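# Fold the shorts in half on the table

## Task

Fold the shorts in half across their middle while they stay on the table, so that one leg rests flat on top of the other with the edges matching; letting the cloth drop into place is allowed.

## Robot and tools

Robot: two arms. left_arm carries a five-finger left hand, right_arm a right hand (mirror images). Bases in the scene frame: left_arm (-0.006, +0.259, +0.033) m, right_arm (-0.004, -0.325, +0.042) m. A post stands behind the arms; do not hit it.

Scene frame: origin at table-top height, midway between the nominal bases; +x points out over the table, +z up, left_arm is on the +y side. Arm names do not match image sides.

Hand point: a point riding on the palm, about 0.05 m in front of it and 0.15 m from the wrist face. Its +z runs along straight fingers (tips 0.06-0.07 m beyond it), +y points out of the palm, +x goes across the palm away from the thumb on the right hand and toward the thumb on the left hand. A wrist bracket on the little-finger side can strike things.

Row layout (used by execute_actions and move): one list of 28 numbers, each in [-1, 1], always covering both arms. Order: left_arm dx, dy, dz, rx, ry, rz; left_gripper little, ring, middle, index, thumb_bend, thumb_turn, force_limit, speed; then the same 14 for right_arm/right_gripper.
- dx..rz are offsets, not poses: scene-frame axes, counted from that arm's Hand target at the start of the action or move (not from the previous row). 1.0 = 0.6 m or 180 degrees. rx, ry, rz form a single rotation vector, turning about the Hand target's position. A translation longer than 1.0 gets scaled down. Six zeros = ask nothing new of that arm.
- Finger and thumb numbers are absolute targets: +1 open/straight, -1 closed/curled. thumb_turn +1 puts the thumb beside the palm, -1 opposite the fingers. force_limit maps linearly from about 0 N at -1 to 10 N at +1 (15 N for the two thumb motors). speed rises linearly from near zero at -1 to full at +0.48 and stays full above. There is no 'no change' value: to keep a hand as it is, resend the eight numbers of its last executed row (before any row has run, use hand_measured plus hand_force_limit and hand_speed).

Tools:
- execute_actions(actions, cameras): actions is a list of actions; each action is a list of up to 15 rows, one per 1/30 s step; a short action repeats its final row to fill 15 steps. Repeating an offset moves further. Images appear only for an empty actions list or when cameras names them (["all"], specific names, or [] for none).
- move(target, speed, blend, blocking, cameras): target is one row or a list of up to 15 rows, all offsets from the same starting Hand targets. Straight path, no obstacle avoidance, capped at 10 s total. speed in m/s, 0.002 to 4.3, default 0.25 (turns up to twice that in rad/s), one value or one per target. blend in m rounds corners; 0 stops at each target. blocking=false returns after about 0.5 s while motion continues. Result adds a 'move:' line: done, off_target, moving, held or fault, plus limits (paced = pose clipped, held = steps withheld).
- wait(seconds 0-3600): runs the scene without new commands; a running move continues.
- stop(): brakes a running move.
- zoom_image(camera, region [x0, y0, x1, y1] in pixels, at most 504x504) on the latest image of that camera.
- show_instructions(): shows the reference pages.
- finished_scene(scene=1): ends the scene for good; the fold must hold without the robot.

Cameras: cam_head_left, cam_head_right, cam_high, cam_low, cam_left_wrist, cam_right_wrist, each 896x504.

Results: end_effector_position (m) and end_effector_quat_wxyz in the scene frame, possibly a few cm off; 'Hand target' is the last commanded pose after clipping and the base for the next offsets. hand_measured, hand_stopped_by (moving, target, force, stalled, fault) and hand_load_n list six values in motor order; load is positive when pushing a finger open, and falls to about 0 when a grip is lost. Joint velocities, joint torques (positive toward larger angle; numbers 3 and 4 wrap at ±28 N m), motor temperatures and step readings may also appear.

Behaviour to expect: the arms are loose; they often rest 1-3 cm (sometimes 5 cm) below the command, and a small upward step may even end lower. Each step clips orientation to within 40 degrees of the measured one. If the hand rests short, send the remaining distance as a new offset. A blocked arm keeps pushing until commanded back past its hand point. Joint ranges (rad): waist ±2.880, shoulder 0 to 3.142, elbow 0 to 3.019, wrist pitch -1.693 to 1.571, wrist yaw ±1.571, wrist roll ±2.094.

Gripping: thumb turned in, the hand wraps objects roughly 0.035-0.065 m thick; thumb tip against index pad can pinch thin cloth. Close slowly (speed -0.94 or lower) for a gentle grip. To tighten, raise force_limit and send a more closed target than measured; to loosen, send a more open one.

Avoid: the shorts or anything sliding off the table (fails the task), dropping or releasing cloth while it is moving, fast slams into the table, hard pushes, letting the two hands or arms touch or grip each other, and long loaded or stretched holds that heat motors (85 °C warns, 100 °C drops the arm for 30-60 s).

Each tool is called after "Emit:" as name(argument=value, ...) on one line, values as JSON.

Reference images:

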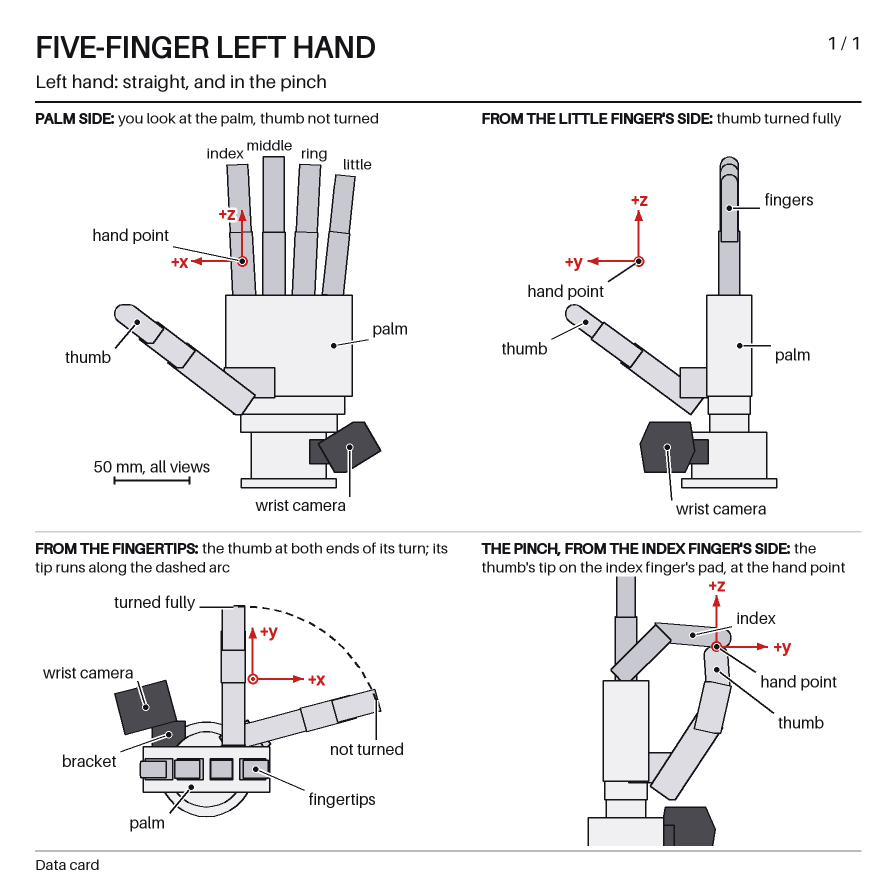

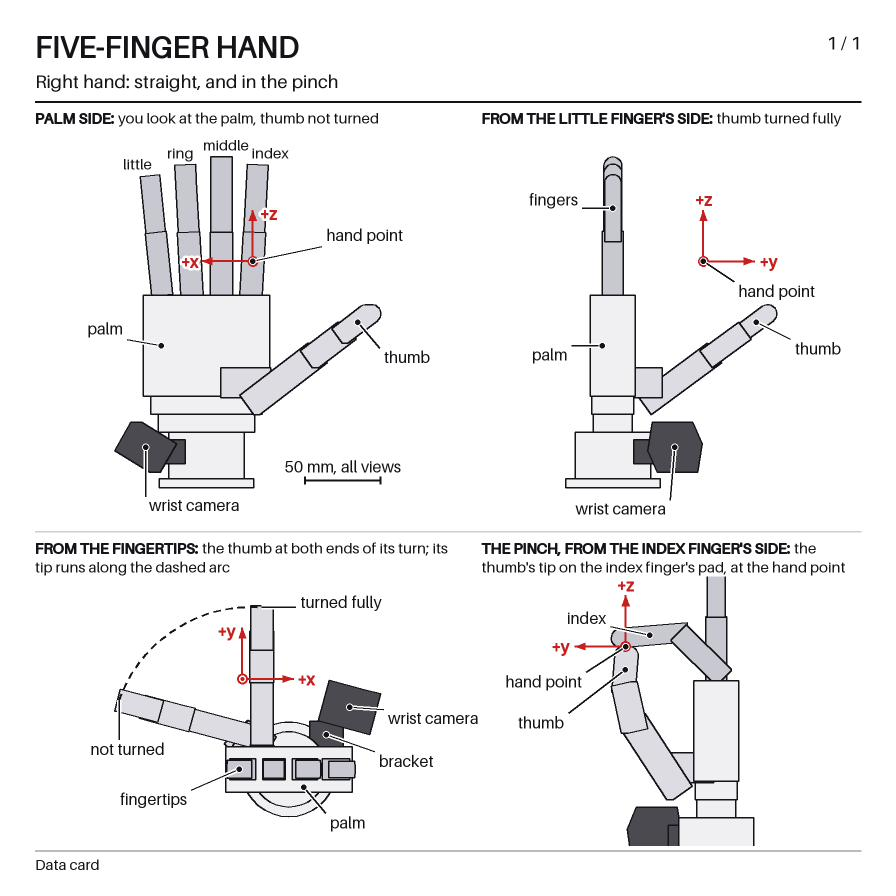

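## Session

Emit:
execute_actions(actions=[])

Scene clock: 0.00 s.
left_arm: end_effector_position=(+0.7879, +0.0745, +0.2409) hand_measured=(+1.000, +1.000, +1.000, +1.000, +1.000, +1.000) hand_load_n=(+0.0, +0.0, +0.0, +0.0, +0.0, +0.0) hand_stopped_by=(target, target, target, target, target, target) hand_force_limit=0.00 hand_speed=-0.80 end_effector_quat_wxyz=(+0.293, -0.516, +0.632, -0.499) | right_arm: end_effector_position=(+0.3908, +0.0559, +0.1827) hand_measured=(+1.000, +1.000, +1.000, +1.000, +1.000, +1.000) hand_load_n=(+0.0, +0.0, +0.0, +0.0, +0.0, +0.0) hand_stopped_by=(target, target, target, target, target, target) hand_force_limit=0.00 hand_speed=-0.80 end_effector_quat_wxyz=(+0.491, -0.312, +0.812, -0.047)
Joint positions: left_arm=[-0.124 1.946 1.655 -0.054 0.207 -0.08] | right_arm=[0.818 1.353 0.7 0.041 0.466 1.413]
Joint velocities: within noise
Joint torques (N m): no reading
Motor temperatures (°C): left_arm=[37 34 26 30 29 37] | right_arm=[38 38 30 31 33 30]
Heat: left arm: hottest waist 37 °C; right arm: hottest waist 38 °C.
Hand target: left_arm +0.7940, +0.0728, +0.2544; +0.299, -0.509, +0.626, -0.509 | right_arm +0.3963, +0.0610, +0.1937; +0.501, -0.305, +0.809, -0.043

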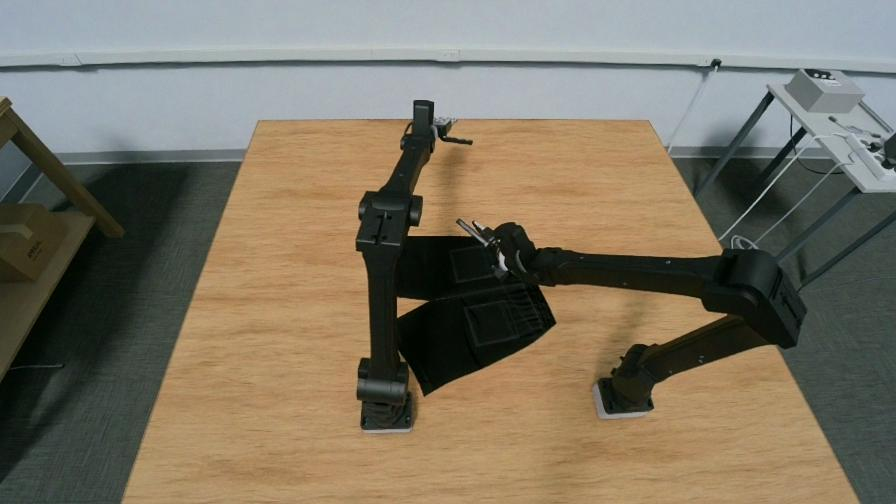

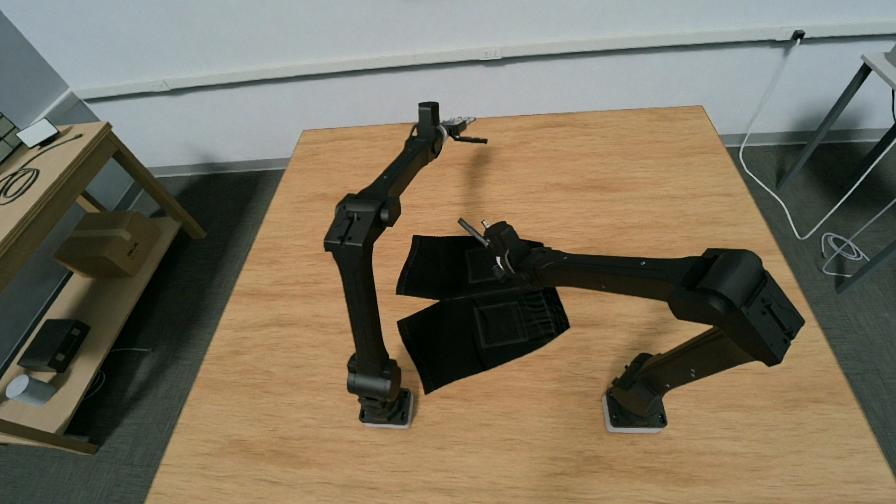

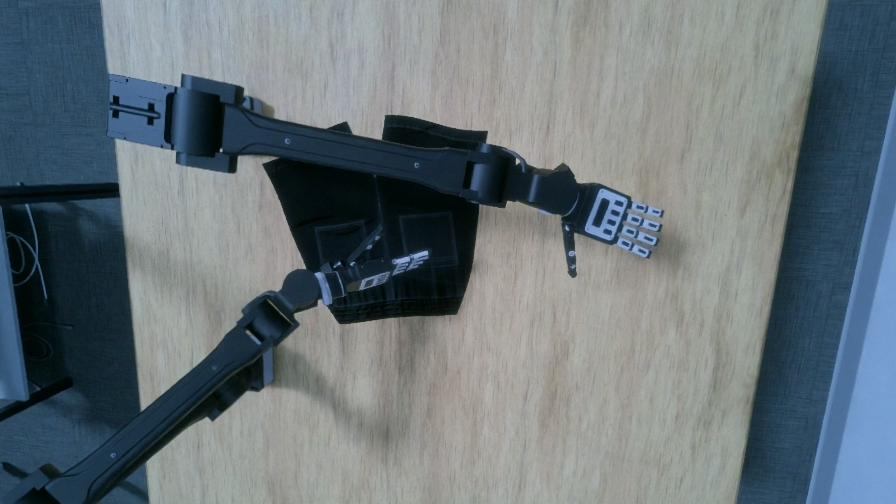

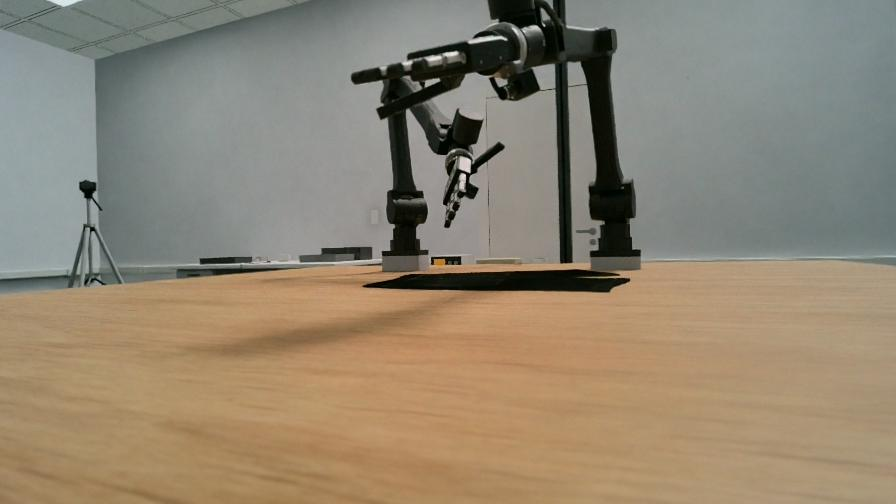

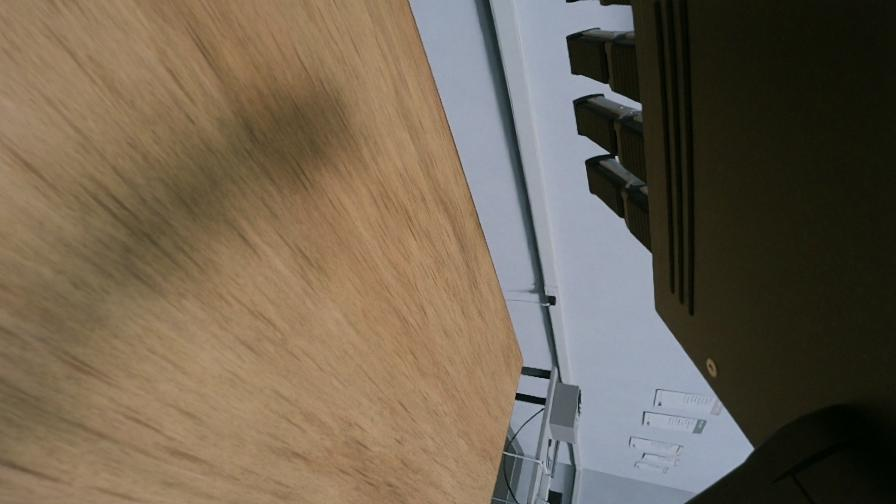

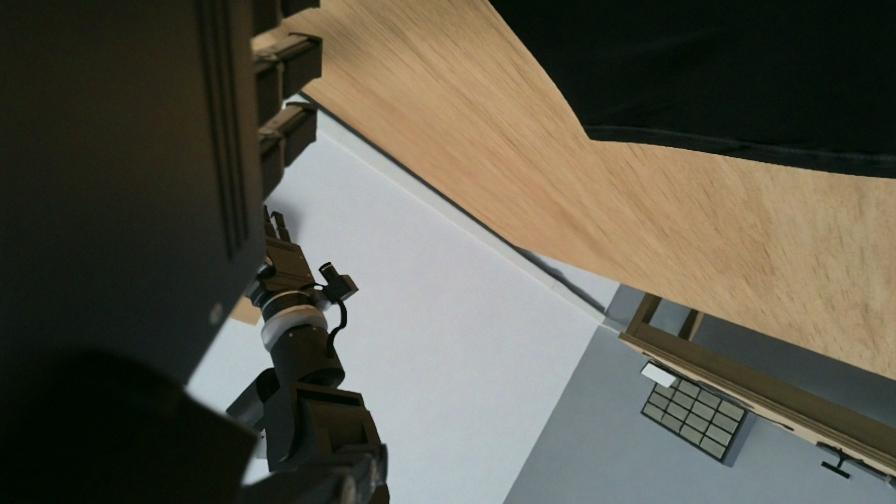

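Emit:
move(target=[[-0.45, 0.70, 0.1, 0,0,0, 1,1,1,1,1,1, 0,-0.8, -0.16,-0.685,0.18, 0,0,0, 1,1,1,1,1,1, 0,-0.8]], speed=0.25, cameras=["all"])

Scene clock: 41.63 s.
left_arm: end_effector_position=(+0.5161, +0.4899, +0.2969) hand_measured=(+1.000, +1.000, +1.000, +1.000, +1.000, +1.000) hand_load_n=(+0.5, +0.0, +0.0, +0.0, +0.0, -0.5) hand_stopped_by=(target, target, target, target, target, target) hand_force_limit=0.00 hand_speed=-0.80 end_effector_quat_wxyz=(+0.286, -0.526, +0.619, -0.508) | right_arm: end_effector_position=(+0.2948, -0.3437, +0.2806) hand_measured=(+1.000, +1.000, +1.000, +1.000, +1.000, +1.000) hand_load_n=(+0.0, +0.0, +0.0, +0.0, +0.0, +0.0) hand_stopped_by=(target, target, target, target, target, target) hand_force_limit=0.00 hand_speed=-0.80 end_effector_quat_wxyz=(+0.493, -0.298, +0.817, -0.030)
Joint positions: left_arm=[0.724 1.522 1.275 -0.364 0.977 0.334] | right_arm=[-0.701 0.692 0.6 -0.732 -0.798 0.502]
Joint torques (N m): left_arm=[-0.73 -10.75 10.17 1.22 0.51 0.13] | right_arm=[0.38 -0.15 11.47 0.84 -0.68 -0.11]
Motor temperatures (°C): left_arm=[37 38 31 31 29 36] | right_arm=[38 38 33 31 33 29]
Heat: left arm: hottest shoulder 38 °C; right arm: hottest waist 38 °C.
Hand target: left_arm +0.5240, +0.4928, +0.3145; +0.299, -0.509, +0.626, -0.509 | right_arm +0.3004, -0.3499, +0.3017; +0.501, -0.305, +0.809, -0.043
Off the commanded pose: left_arm 0.019 m, 3 deg | right_arm 0.023 m, 2 deg.
move: off_target (left_arm, right_arm)

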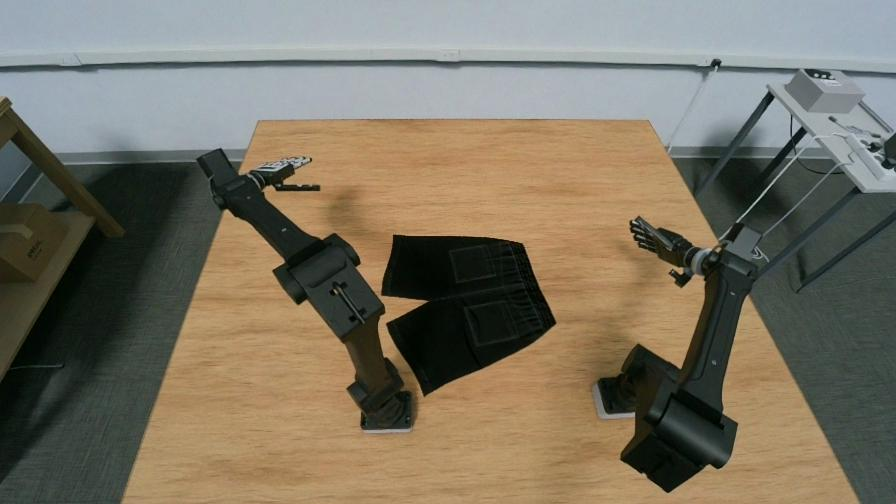

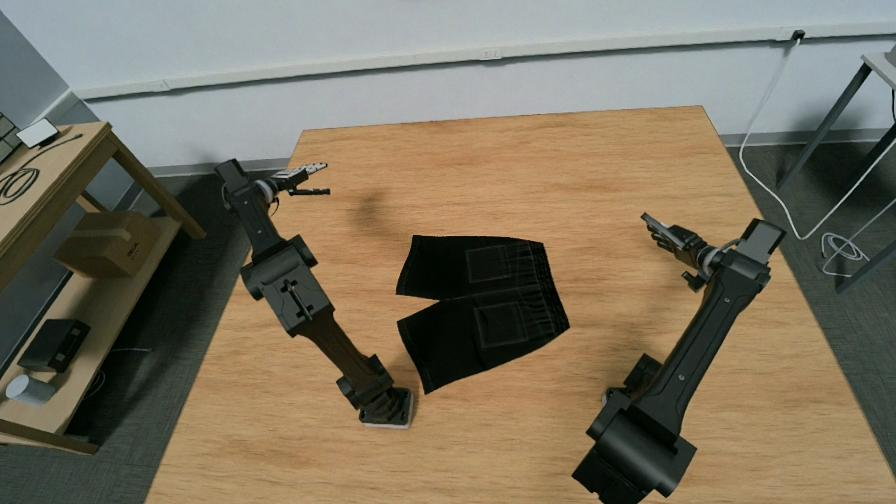

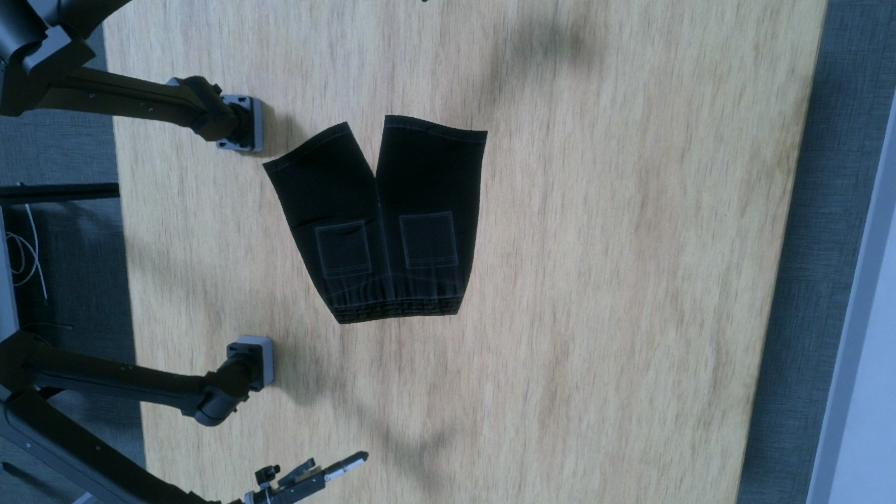

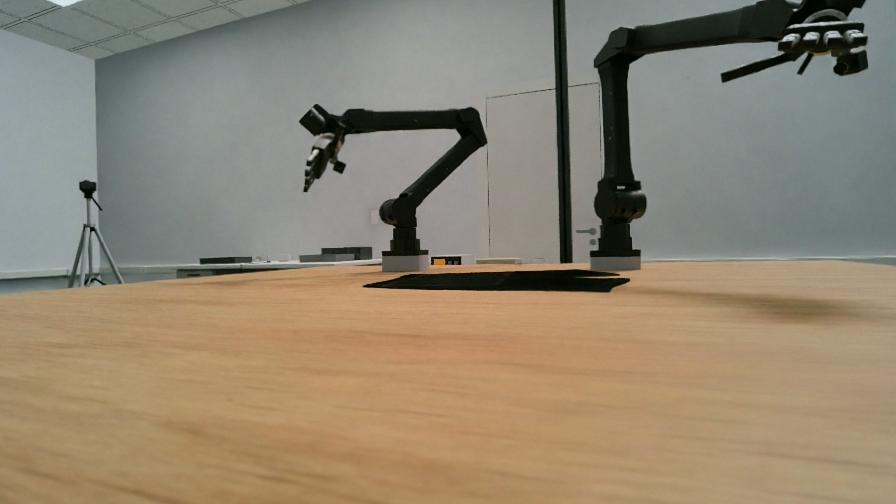

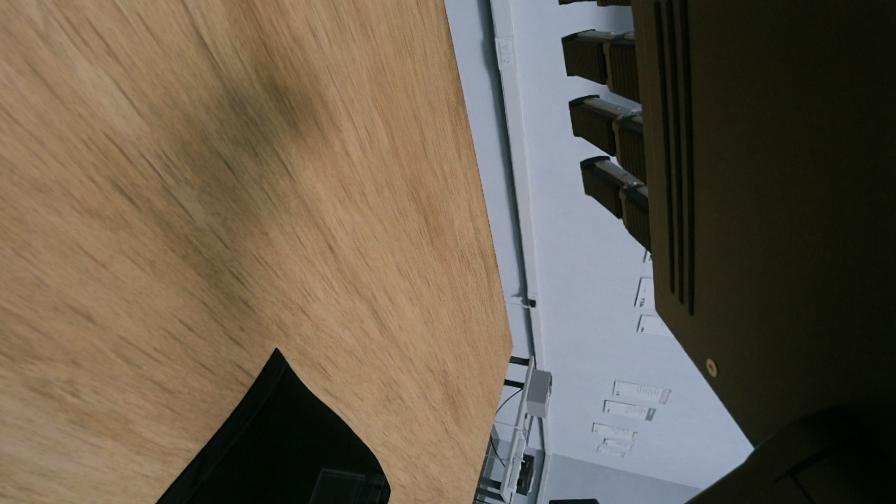

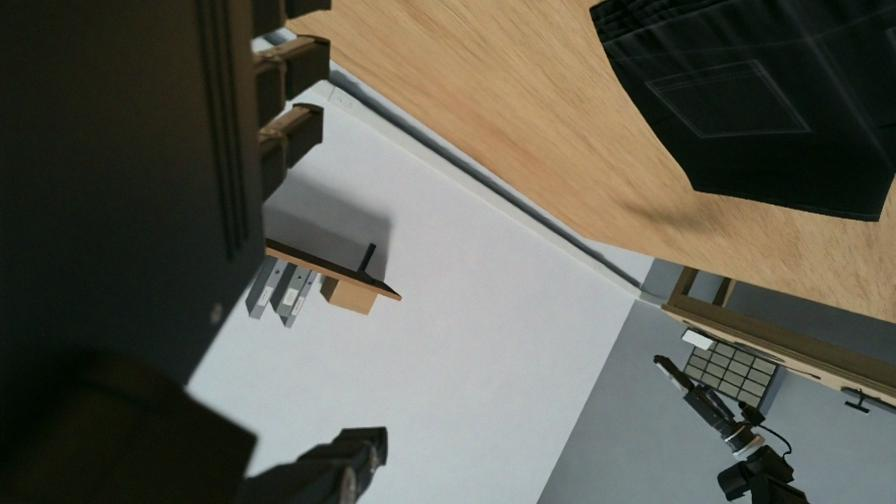

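Emit:
move(target=[[0.01, -0.4547, -0.2575, 0.0624,0.1038,0.0896, -1,-1,0.15,0.15,0.7,-1, 0,-0.3, 0.291,0.283,-0.236, -0.2971,0.0002,0.1184, -1,-1,0.15,0.15,0.7,-1, 0,-0.3]], speed=0.25, cameras=["all"])

Scene clock: 163.33 s.
left_arm: end_effector_position=(+0.5235, +0.2214, +0.1599) hand_measured=(-1.000, -1.000, +0.150, +0.150, +0.700, -1.000) hand_load_n=(+0.0, +0.0, +0.0, +0.0, +0.0, +0.0) hand_stopped_by=(target, target, target, target, target, target) hand_force_limit=0.00 hand_speed=-0.30 end_effector_quat_wxyz=(-0.306, +0.633, -0.642, +0.305) | right_arm: end_effector_position=(+0.4505, -0.1876, +0.1368) hand_measured=(-1.000, -1.000, +0.150, +0.150, +0.700, -1.000) hand_load_n=(+0.0, +0.0, +0.0, +0.0, +0.0, +0.0) hand_stopped_by=(target, target, target, target, target, target) hand_force_limit=0.00 hand_speed=-0.30 end_effector_quat_wxyz=(-0.286, +0.642, -0.649, +0.291)
Joint positions: left_arm=[-0.003 1.385 0.914 -0.207 -0.008 0.002] | right_arm=[0.297 1.291 0.762 -0.226 0.233 0.211]
Joint torques (N m): left_arm=[-0.67 -7.41 7.23 2.47 -0.19 -0.22] | right_arm=[0.5 -8.18 10.19 2.52 0.27 -0.16]
Motor temperatures (°C): left_arm=[36 36 36 30 29 34] | right_arm=[37 37 40 31 33 28]
Heat: left arm: hottest waist 36 °C; right arm: hottest elbow 40 °C.
Hand target: left_arm +0.5300, +0.2199, +0.1599; -0.310, +0.636, -0.636, +0.310 | right_arm +0.4749, -0.1802, +0.1601; -0.310, +0.636, -0.635, +0.310
Off the commanded pose: left_arm 0.007 m, 1 deg | right_arm 0.035 m, 4 deg.
move: off_target (right_arm)

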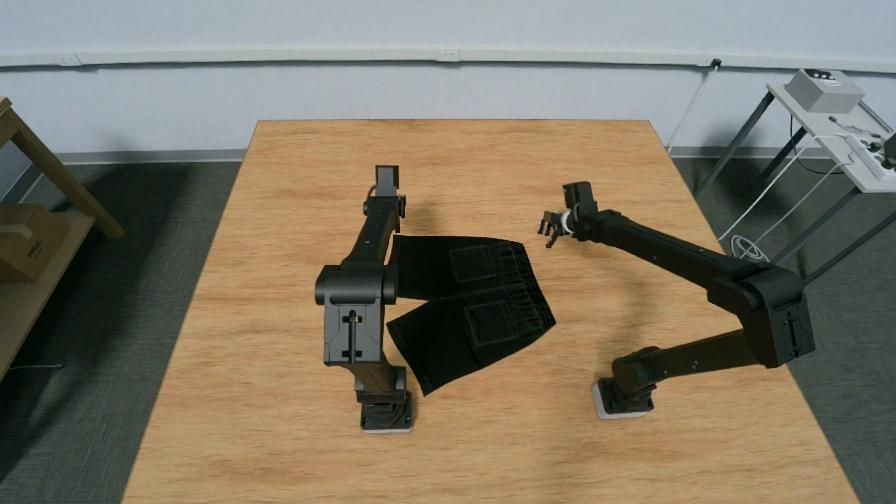

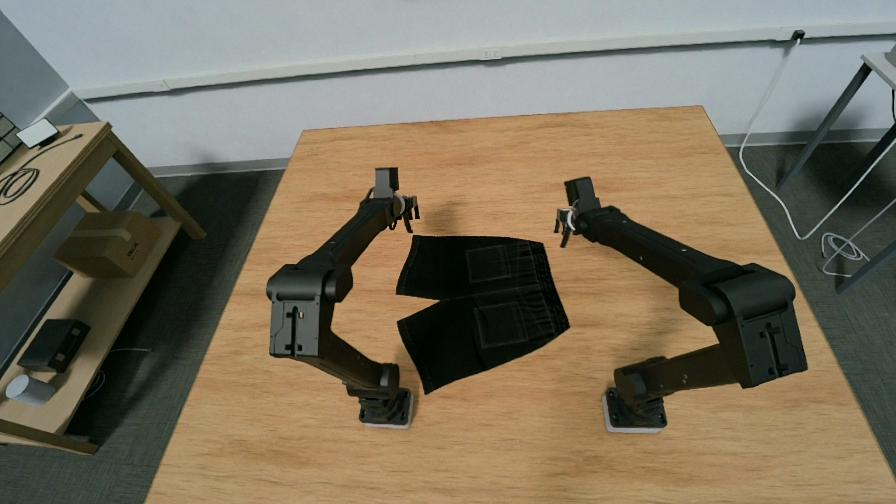

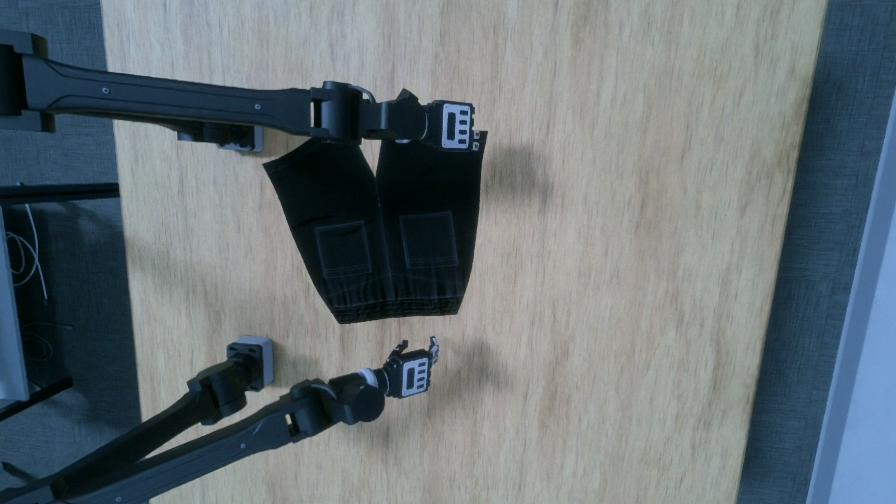

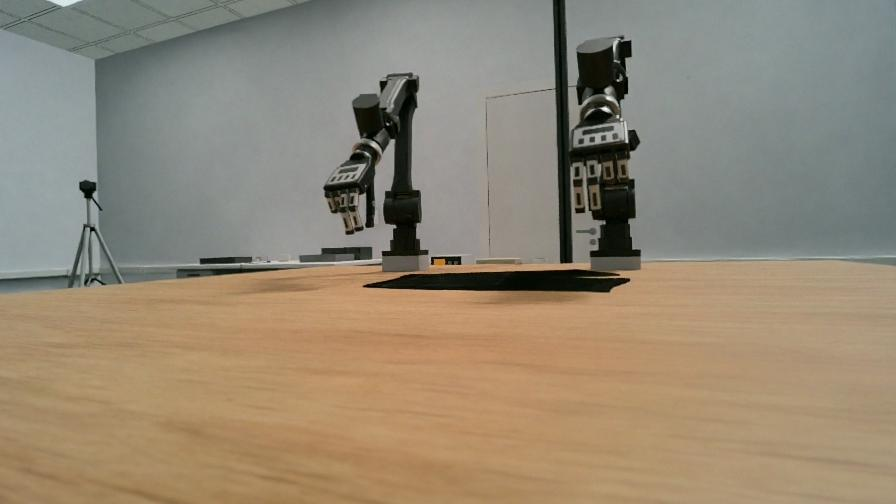

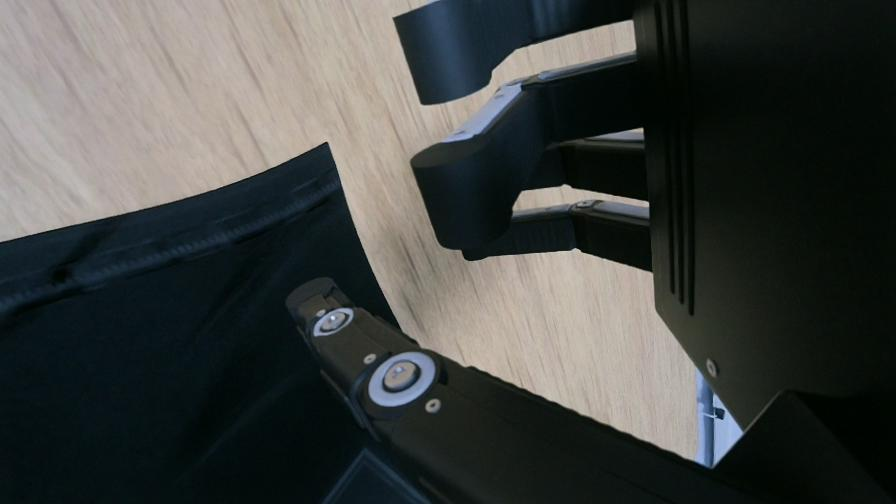

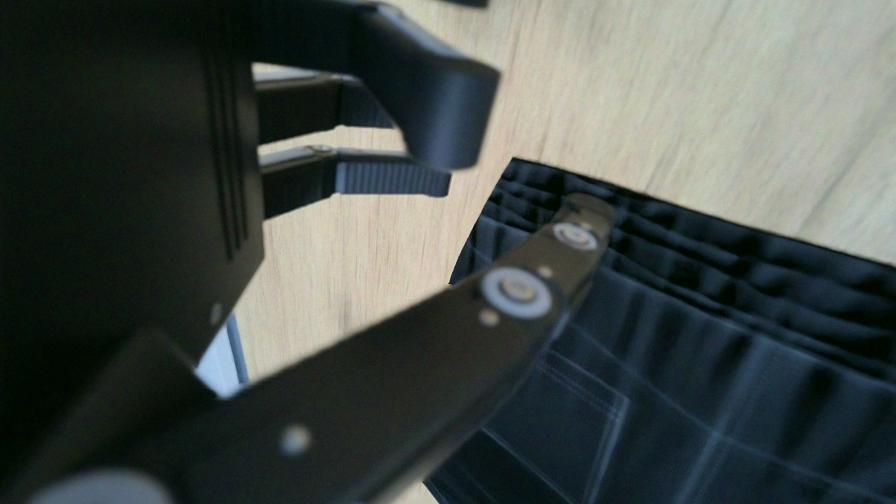

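Emit:
zoom_image(camera="cam_left_wrist", region=[200, 0, 700, 400])

Emit:
zoom_image(camera="cam_high", region=[360, 80, 520, 180])

Emit:
zoom_image(camera="cam_high", region=[320, 300, 520, 420])

Scaled by 1.008.

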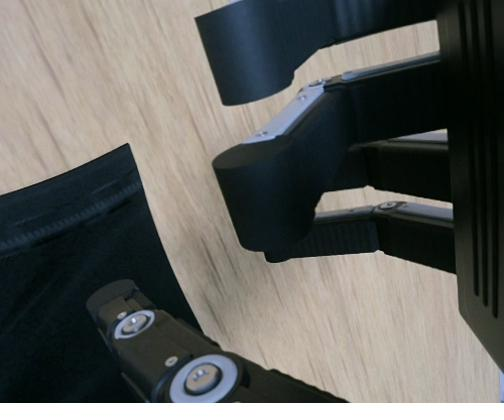

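Scaled by 3.150.

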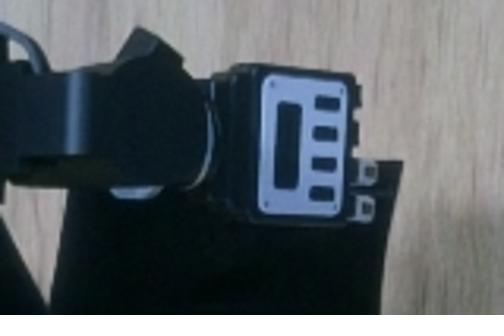

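Scaled by 2.520.

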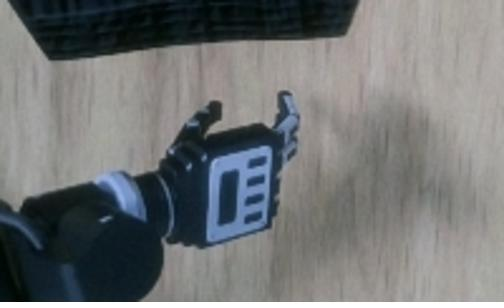

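Emit:
move(target=[[0.0, -0.015, -0.15, 0,0,0, -1,-1,0.15,0.15,0.7,-1, 0,-0.3, 0.058,0.038,-0.112, 0,0,0, -1,-1,0.15,0.15,0.7,-1, 0,-0.3]], speed=0.12, cameras=["cam_high","cam_low","cam_left_wrist","cam_right_wrist","cam_head_right"])

Scene clock: 194.37 s.
left_arm: end_effector_position=(+0.5243, +0.2182, +0.0689) hand_measured=(-1.000, -1.000, +0.150, +0.150, +0.700, -1.000) hand_load_n=(+0.5, +0.0, +0.0, +0.0, +0.0, +0.0) hand_stopped_by=(target, target, target, target, target, target) hand_force_limit=0.00 hand_speed=-0.30 end_effector_quat_wxyz=(-0.306, +0.637, -0.640, +0.302) | right_arm: end_effector_position=(+0.4866, -0.1689, +0.0753) hand_measured=(-1.000, -1.000, +0.150, +0.150, +0.700, -1.000) hand_load_n=(+0.0, +0.0, +0.0, +0.5, +0.0, +0.0) hand_stopped_by=(target, target, target, target, target, target) hand_force_limit=0.00 hand_speed=-0.30 end_effector_quat_wxyz=(-0.286, +0.645, -0.644, +0.296)
Joint positions: left_arm=[-0.013 1.545 0.8 0.063 -0.023 -0.01] | right_arm=[0.318 1.51 0.781 -0.022 0.251 0.211]
Joint torques (N m): left_arm=[-1.38 -8.47 6.01 2.56 -0.23 -0.23] | right_arm=[0.56 -10.4 8.9 2.43 0.35 0.05]
Heat: left arm: hottest shoulder 36 °C; right arm: hottest elbow 39 °C.
Hand target: left_arm +0.5301, +0.2110, +0.0700; -0.310, +0.636, -0.635, +0.310 | right_arm +0.5098, -0.1574, +0.0929; -0.310, +0.636, -0.635, +0.310
Off the commanded pose: left_arm 0.009 m, 1 deg | right_arm 0.031 m, 3 deg.
move: off_target (right_arm)
Images, in order (width x height): cam_head_right 896x504, cam_high 896x504, cam_low 896x504, cam_left_wrist 896x504, cam_right_wrist 896x504.

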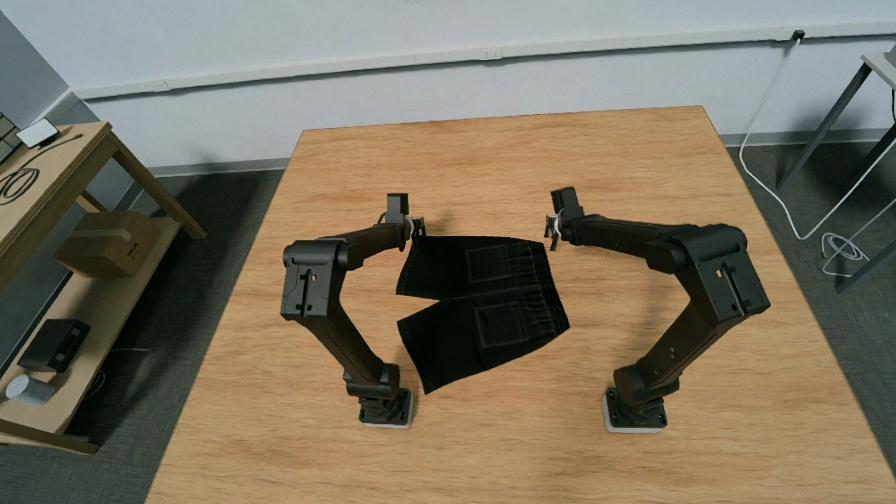

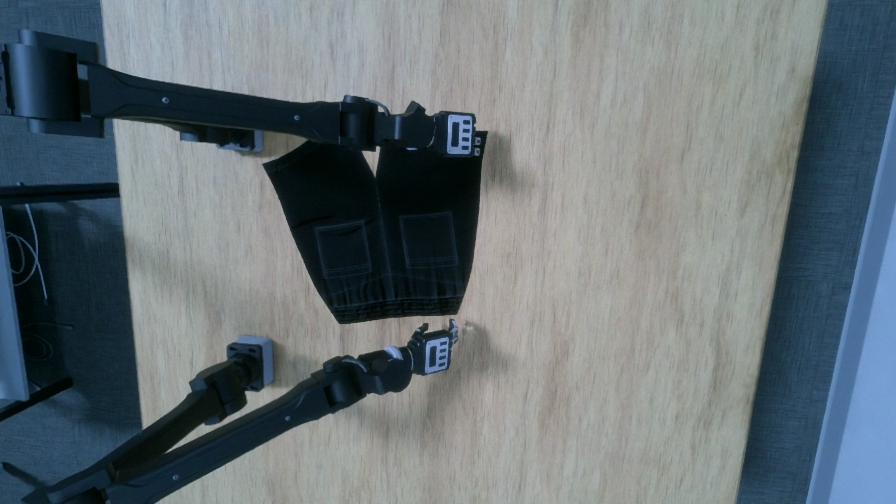

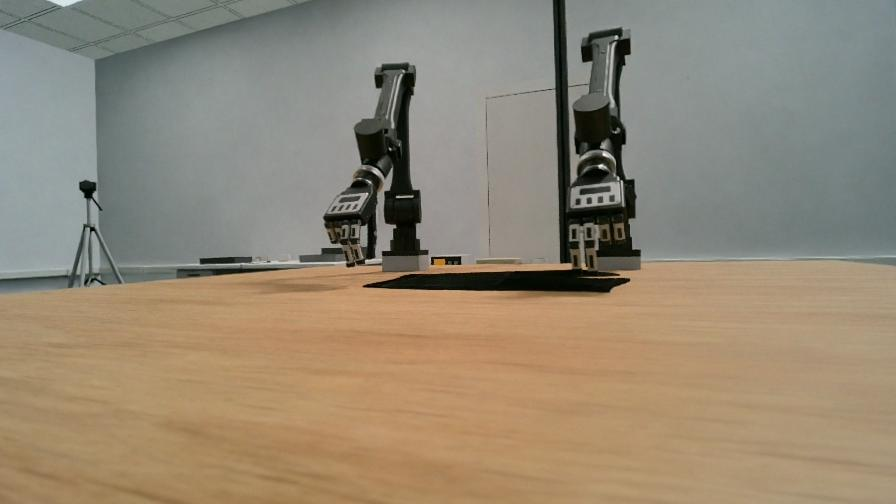

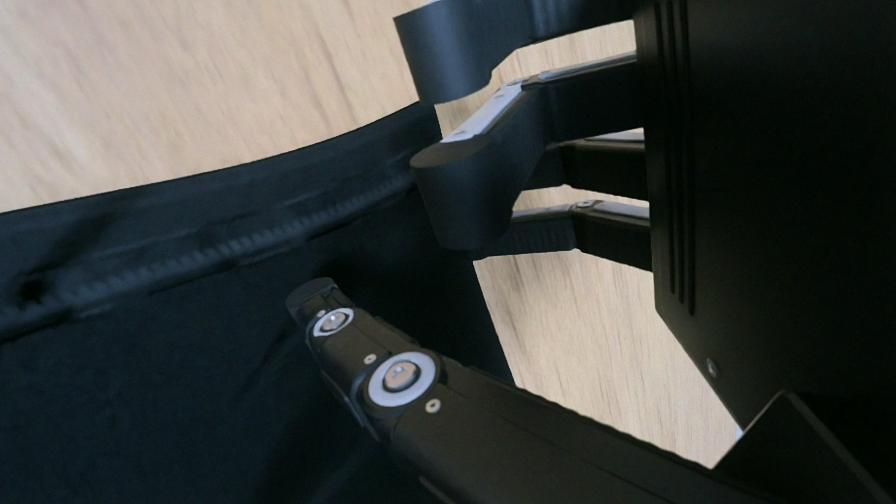

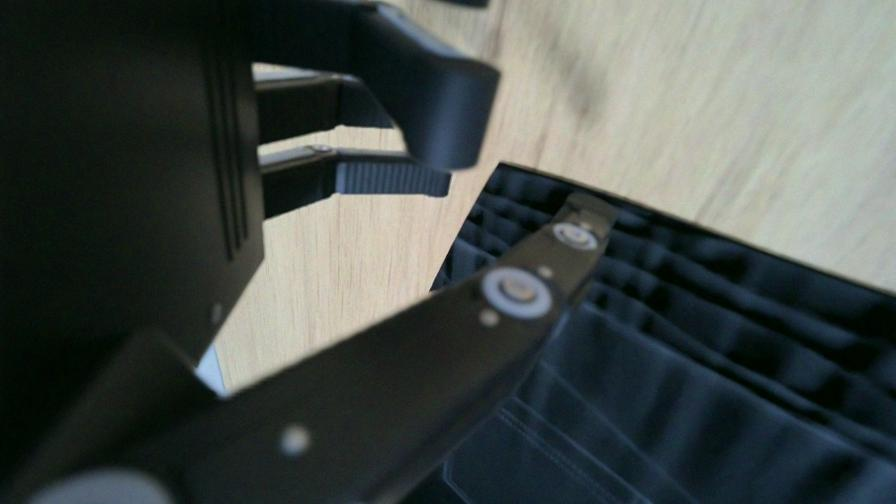

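Emit:
zoom_image(camera="cam_high", region=[380, 270, 500, 390])

Emit:
zoom_image(camera="cam_high", region=[400, 90, 520, 190])

Emit:
zoom_image(camera="cam_low", region=[300, 180, 660, 310])

Scaled by 4.200.

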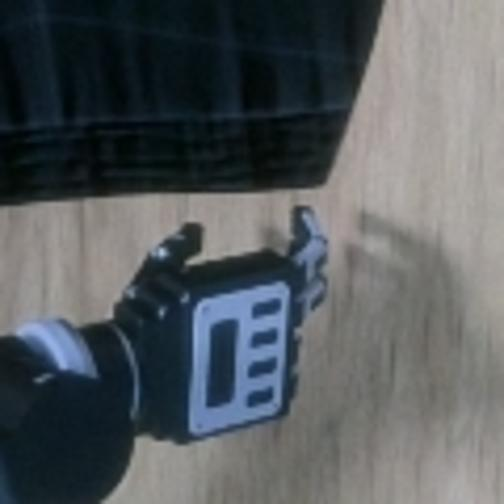

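Scaled by 4.200.

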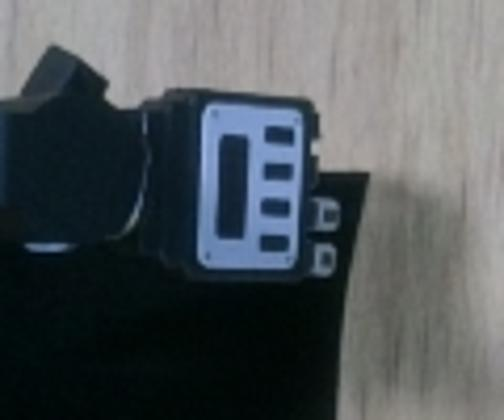

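Scaled by 1.400.

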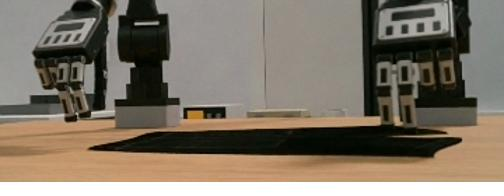

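Emit:
move(target=[[0.022, 0.013, -0.057, 0,0,0, -1,-1,0.1,0.1,0.7,-1, 0,-0.3, 0.027,0.058,-0.065, 0,0,0, -1,-1,0.1,0.1,0.7,-1, 0,-0.3]], speed=0.1, cameras=["cam_high","cam_low","cam_left_wrist","cam_right_wrist"])

Scene clock: 234.17 s.
left_arm: end_effector_position=(+0.5388, +0.2165, +0.0484) hand_measured=(-1.000, -1.000, +0.100, +0.100, +0.700, -1.000) hand_load_n=(+0.0, +0.0, -4.0, +0.0, +0.0, +0.0) hand_stopped_by=(target, target, target, target, target, target) hand_force_limit=0.00 hand_speed=-0.30 end_effector_quat_wxyz=(-0.313, +0.632, -0.636, +0.314) | right_arm: end_effector_position=(+0.5049, -0.1353, +0.0413) hand_measured=(-1.000, -1.000, +0.100, +0.100, +0.700, -1.000) hand_load_n=(+0.0, +0.0, +0.0, +0.0, +0.0, +0.0) hand_stopped_by=(target, target, target, target, target, target) hand_force_limit=0.00 hand_speed=-0.30 end_effector_quat_wxyz=(-0.287, +0.648, -0.638, +0.301)
Joint positions: left_arm=[-0.013 1.621 0.8 0.169 -0.017 -0.011] | right_arm=[0.382 1.648 0.828 0.066 0.301 0.238]
Joint torques (N m): left_arm=[-0.03 -6.89 6.17 2.32 0.07 -0.1] | right_arm=[0.5 -11.93 8.34 2.51 0.25 0.12]
Motor temperatures (°C): left_arm=[35 35 31 31 29 34] | right_arm=[36 39 40 31 32 28]
Heat: left arm: hottest waist 35 °C; right arm: hottest elbow 40 °C.
Hand target: left_arm +0.5432, +0.2188, +0.0357; -0.310, +0.636, -0.635, +0.310 | right_arm +0.5259, -0.1226, +0.0538; -0.310, +0.636, -0.635, +0.310
Off the commanded pose: left_arm 0.014 m, 1 deg | right_arm 0.028 m, 3 deg.
move: off_target (left_arm, right_arm)

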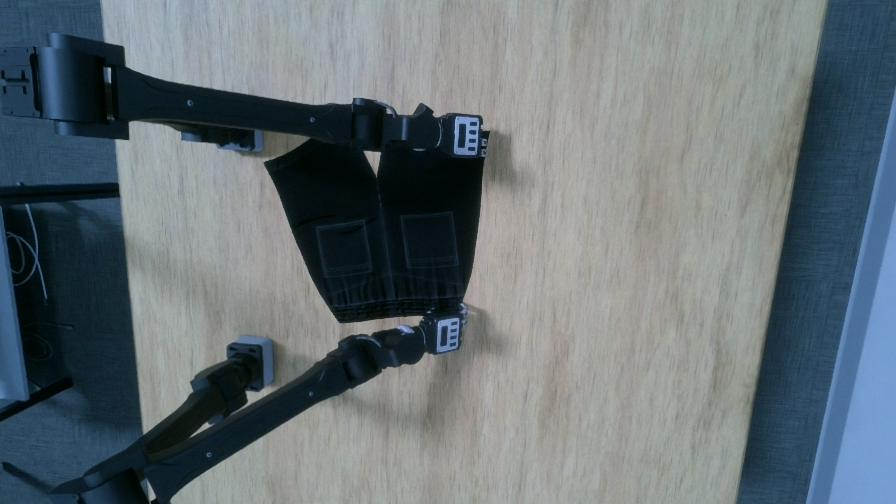

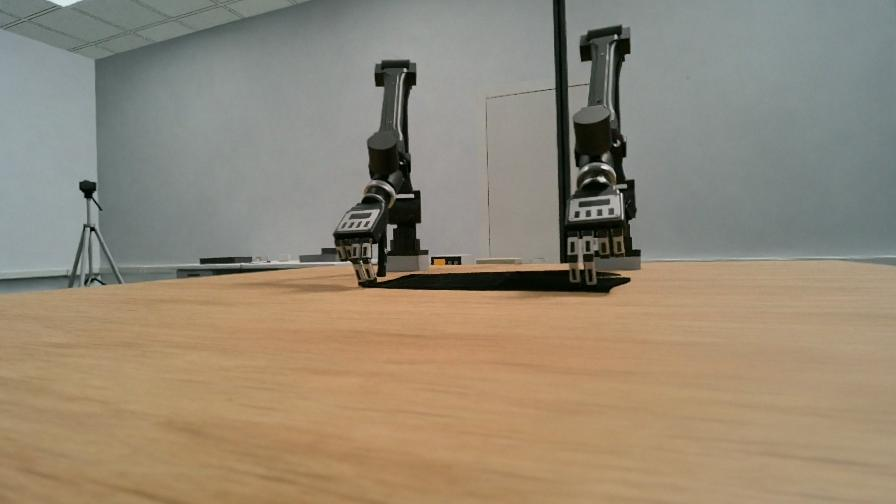

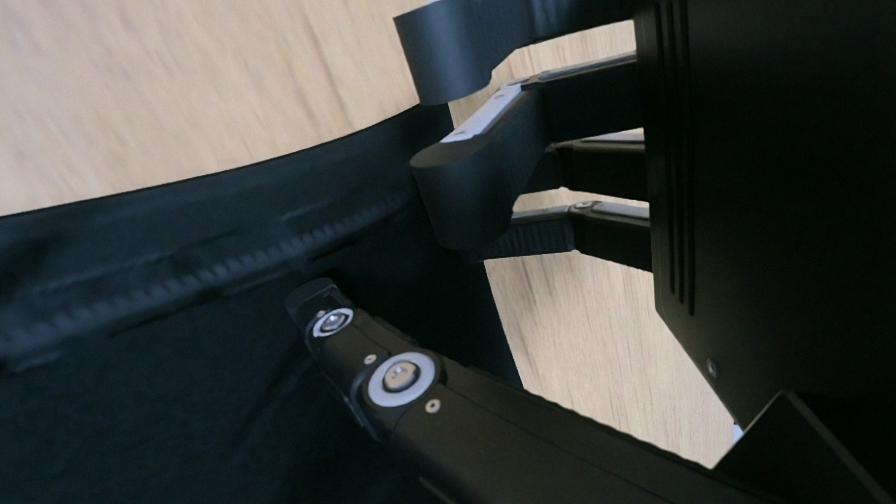

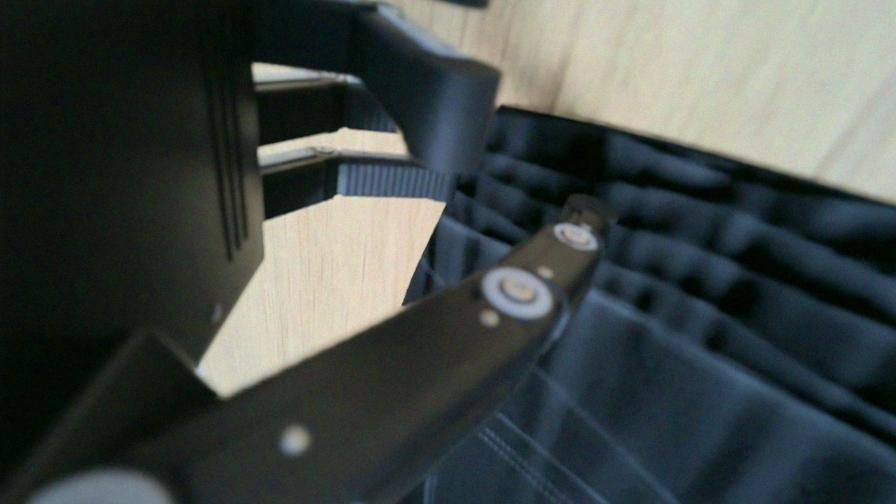

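Emit:
zoom_image(camera="cam_low", region=[310, 180, 660, 310])

Emit:
zoom_image(camera="cam_high", region=[400, 90, 500, 190])

Emit:
zoom_image(camera="cam_high", region=[400, 270, 500, 370])

Scaled by 1.440.

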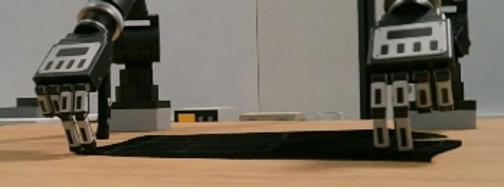

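Scaled by 5.040.

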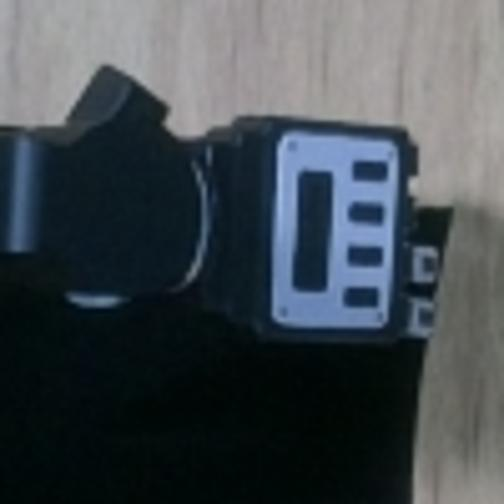

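Scaled by 5.040.

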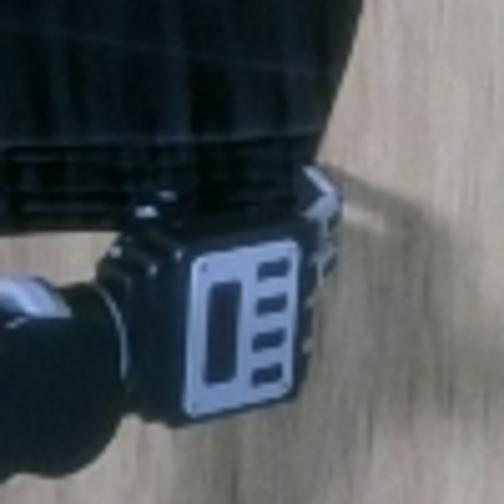

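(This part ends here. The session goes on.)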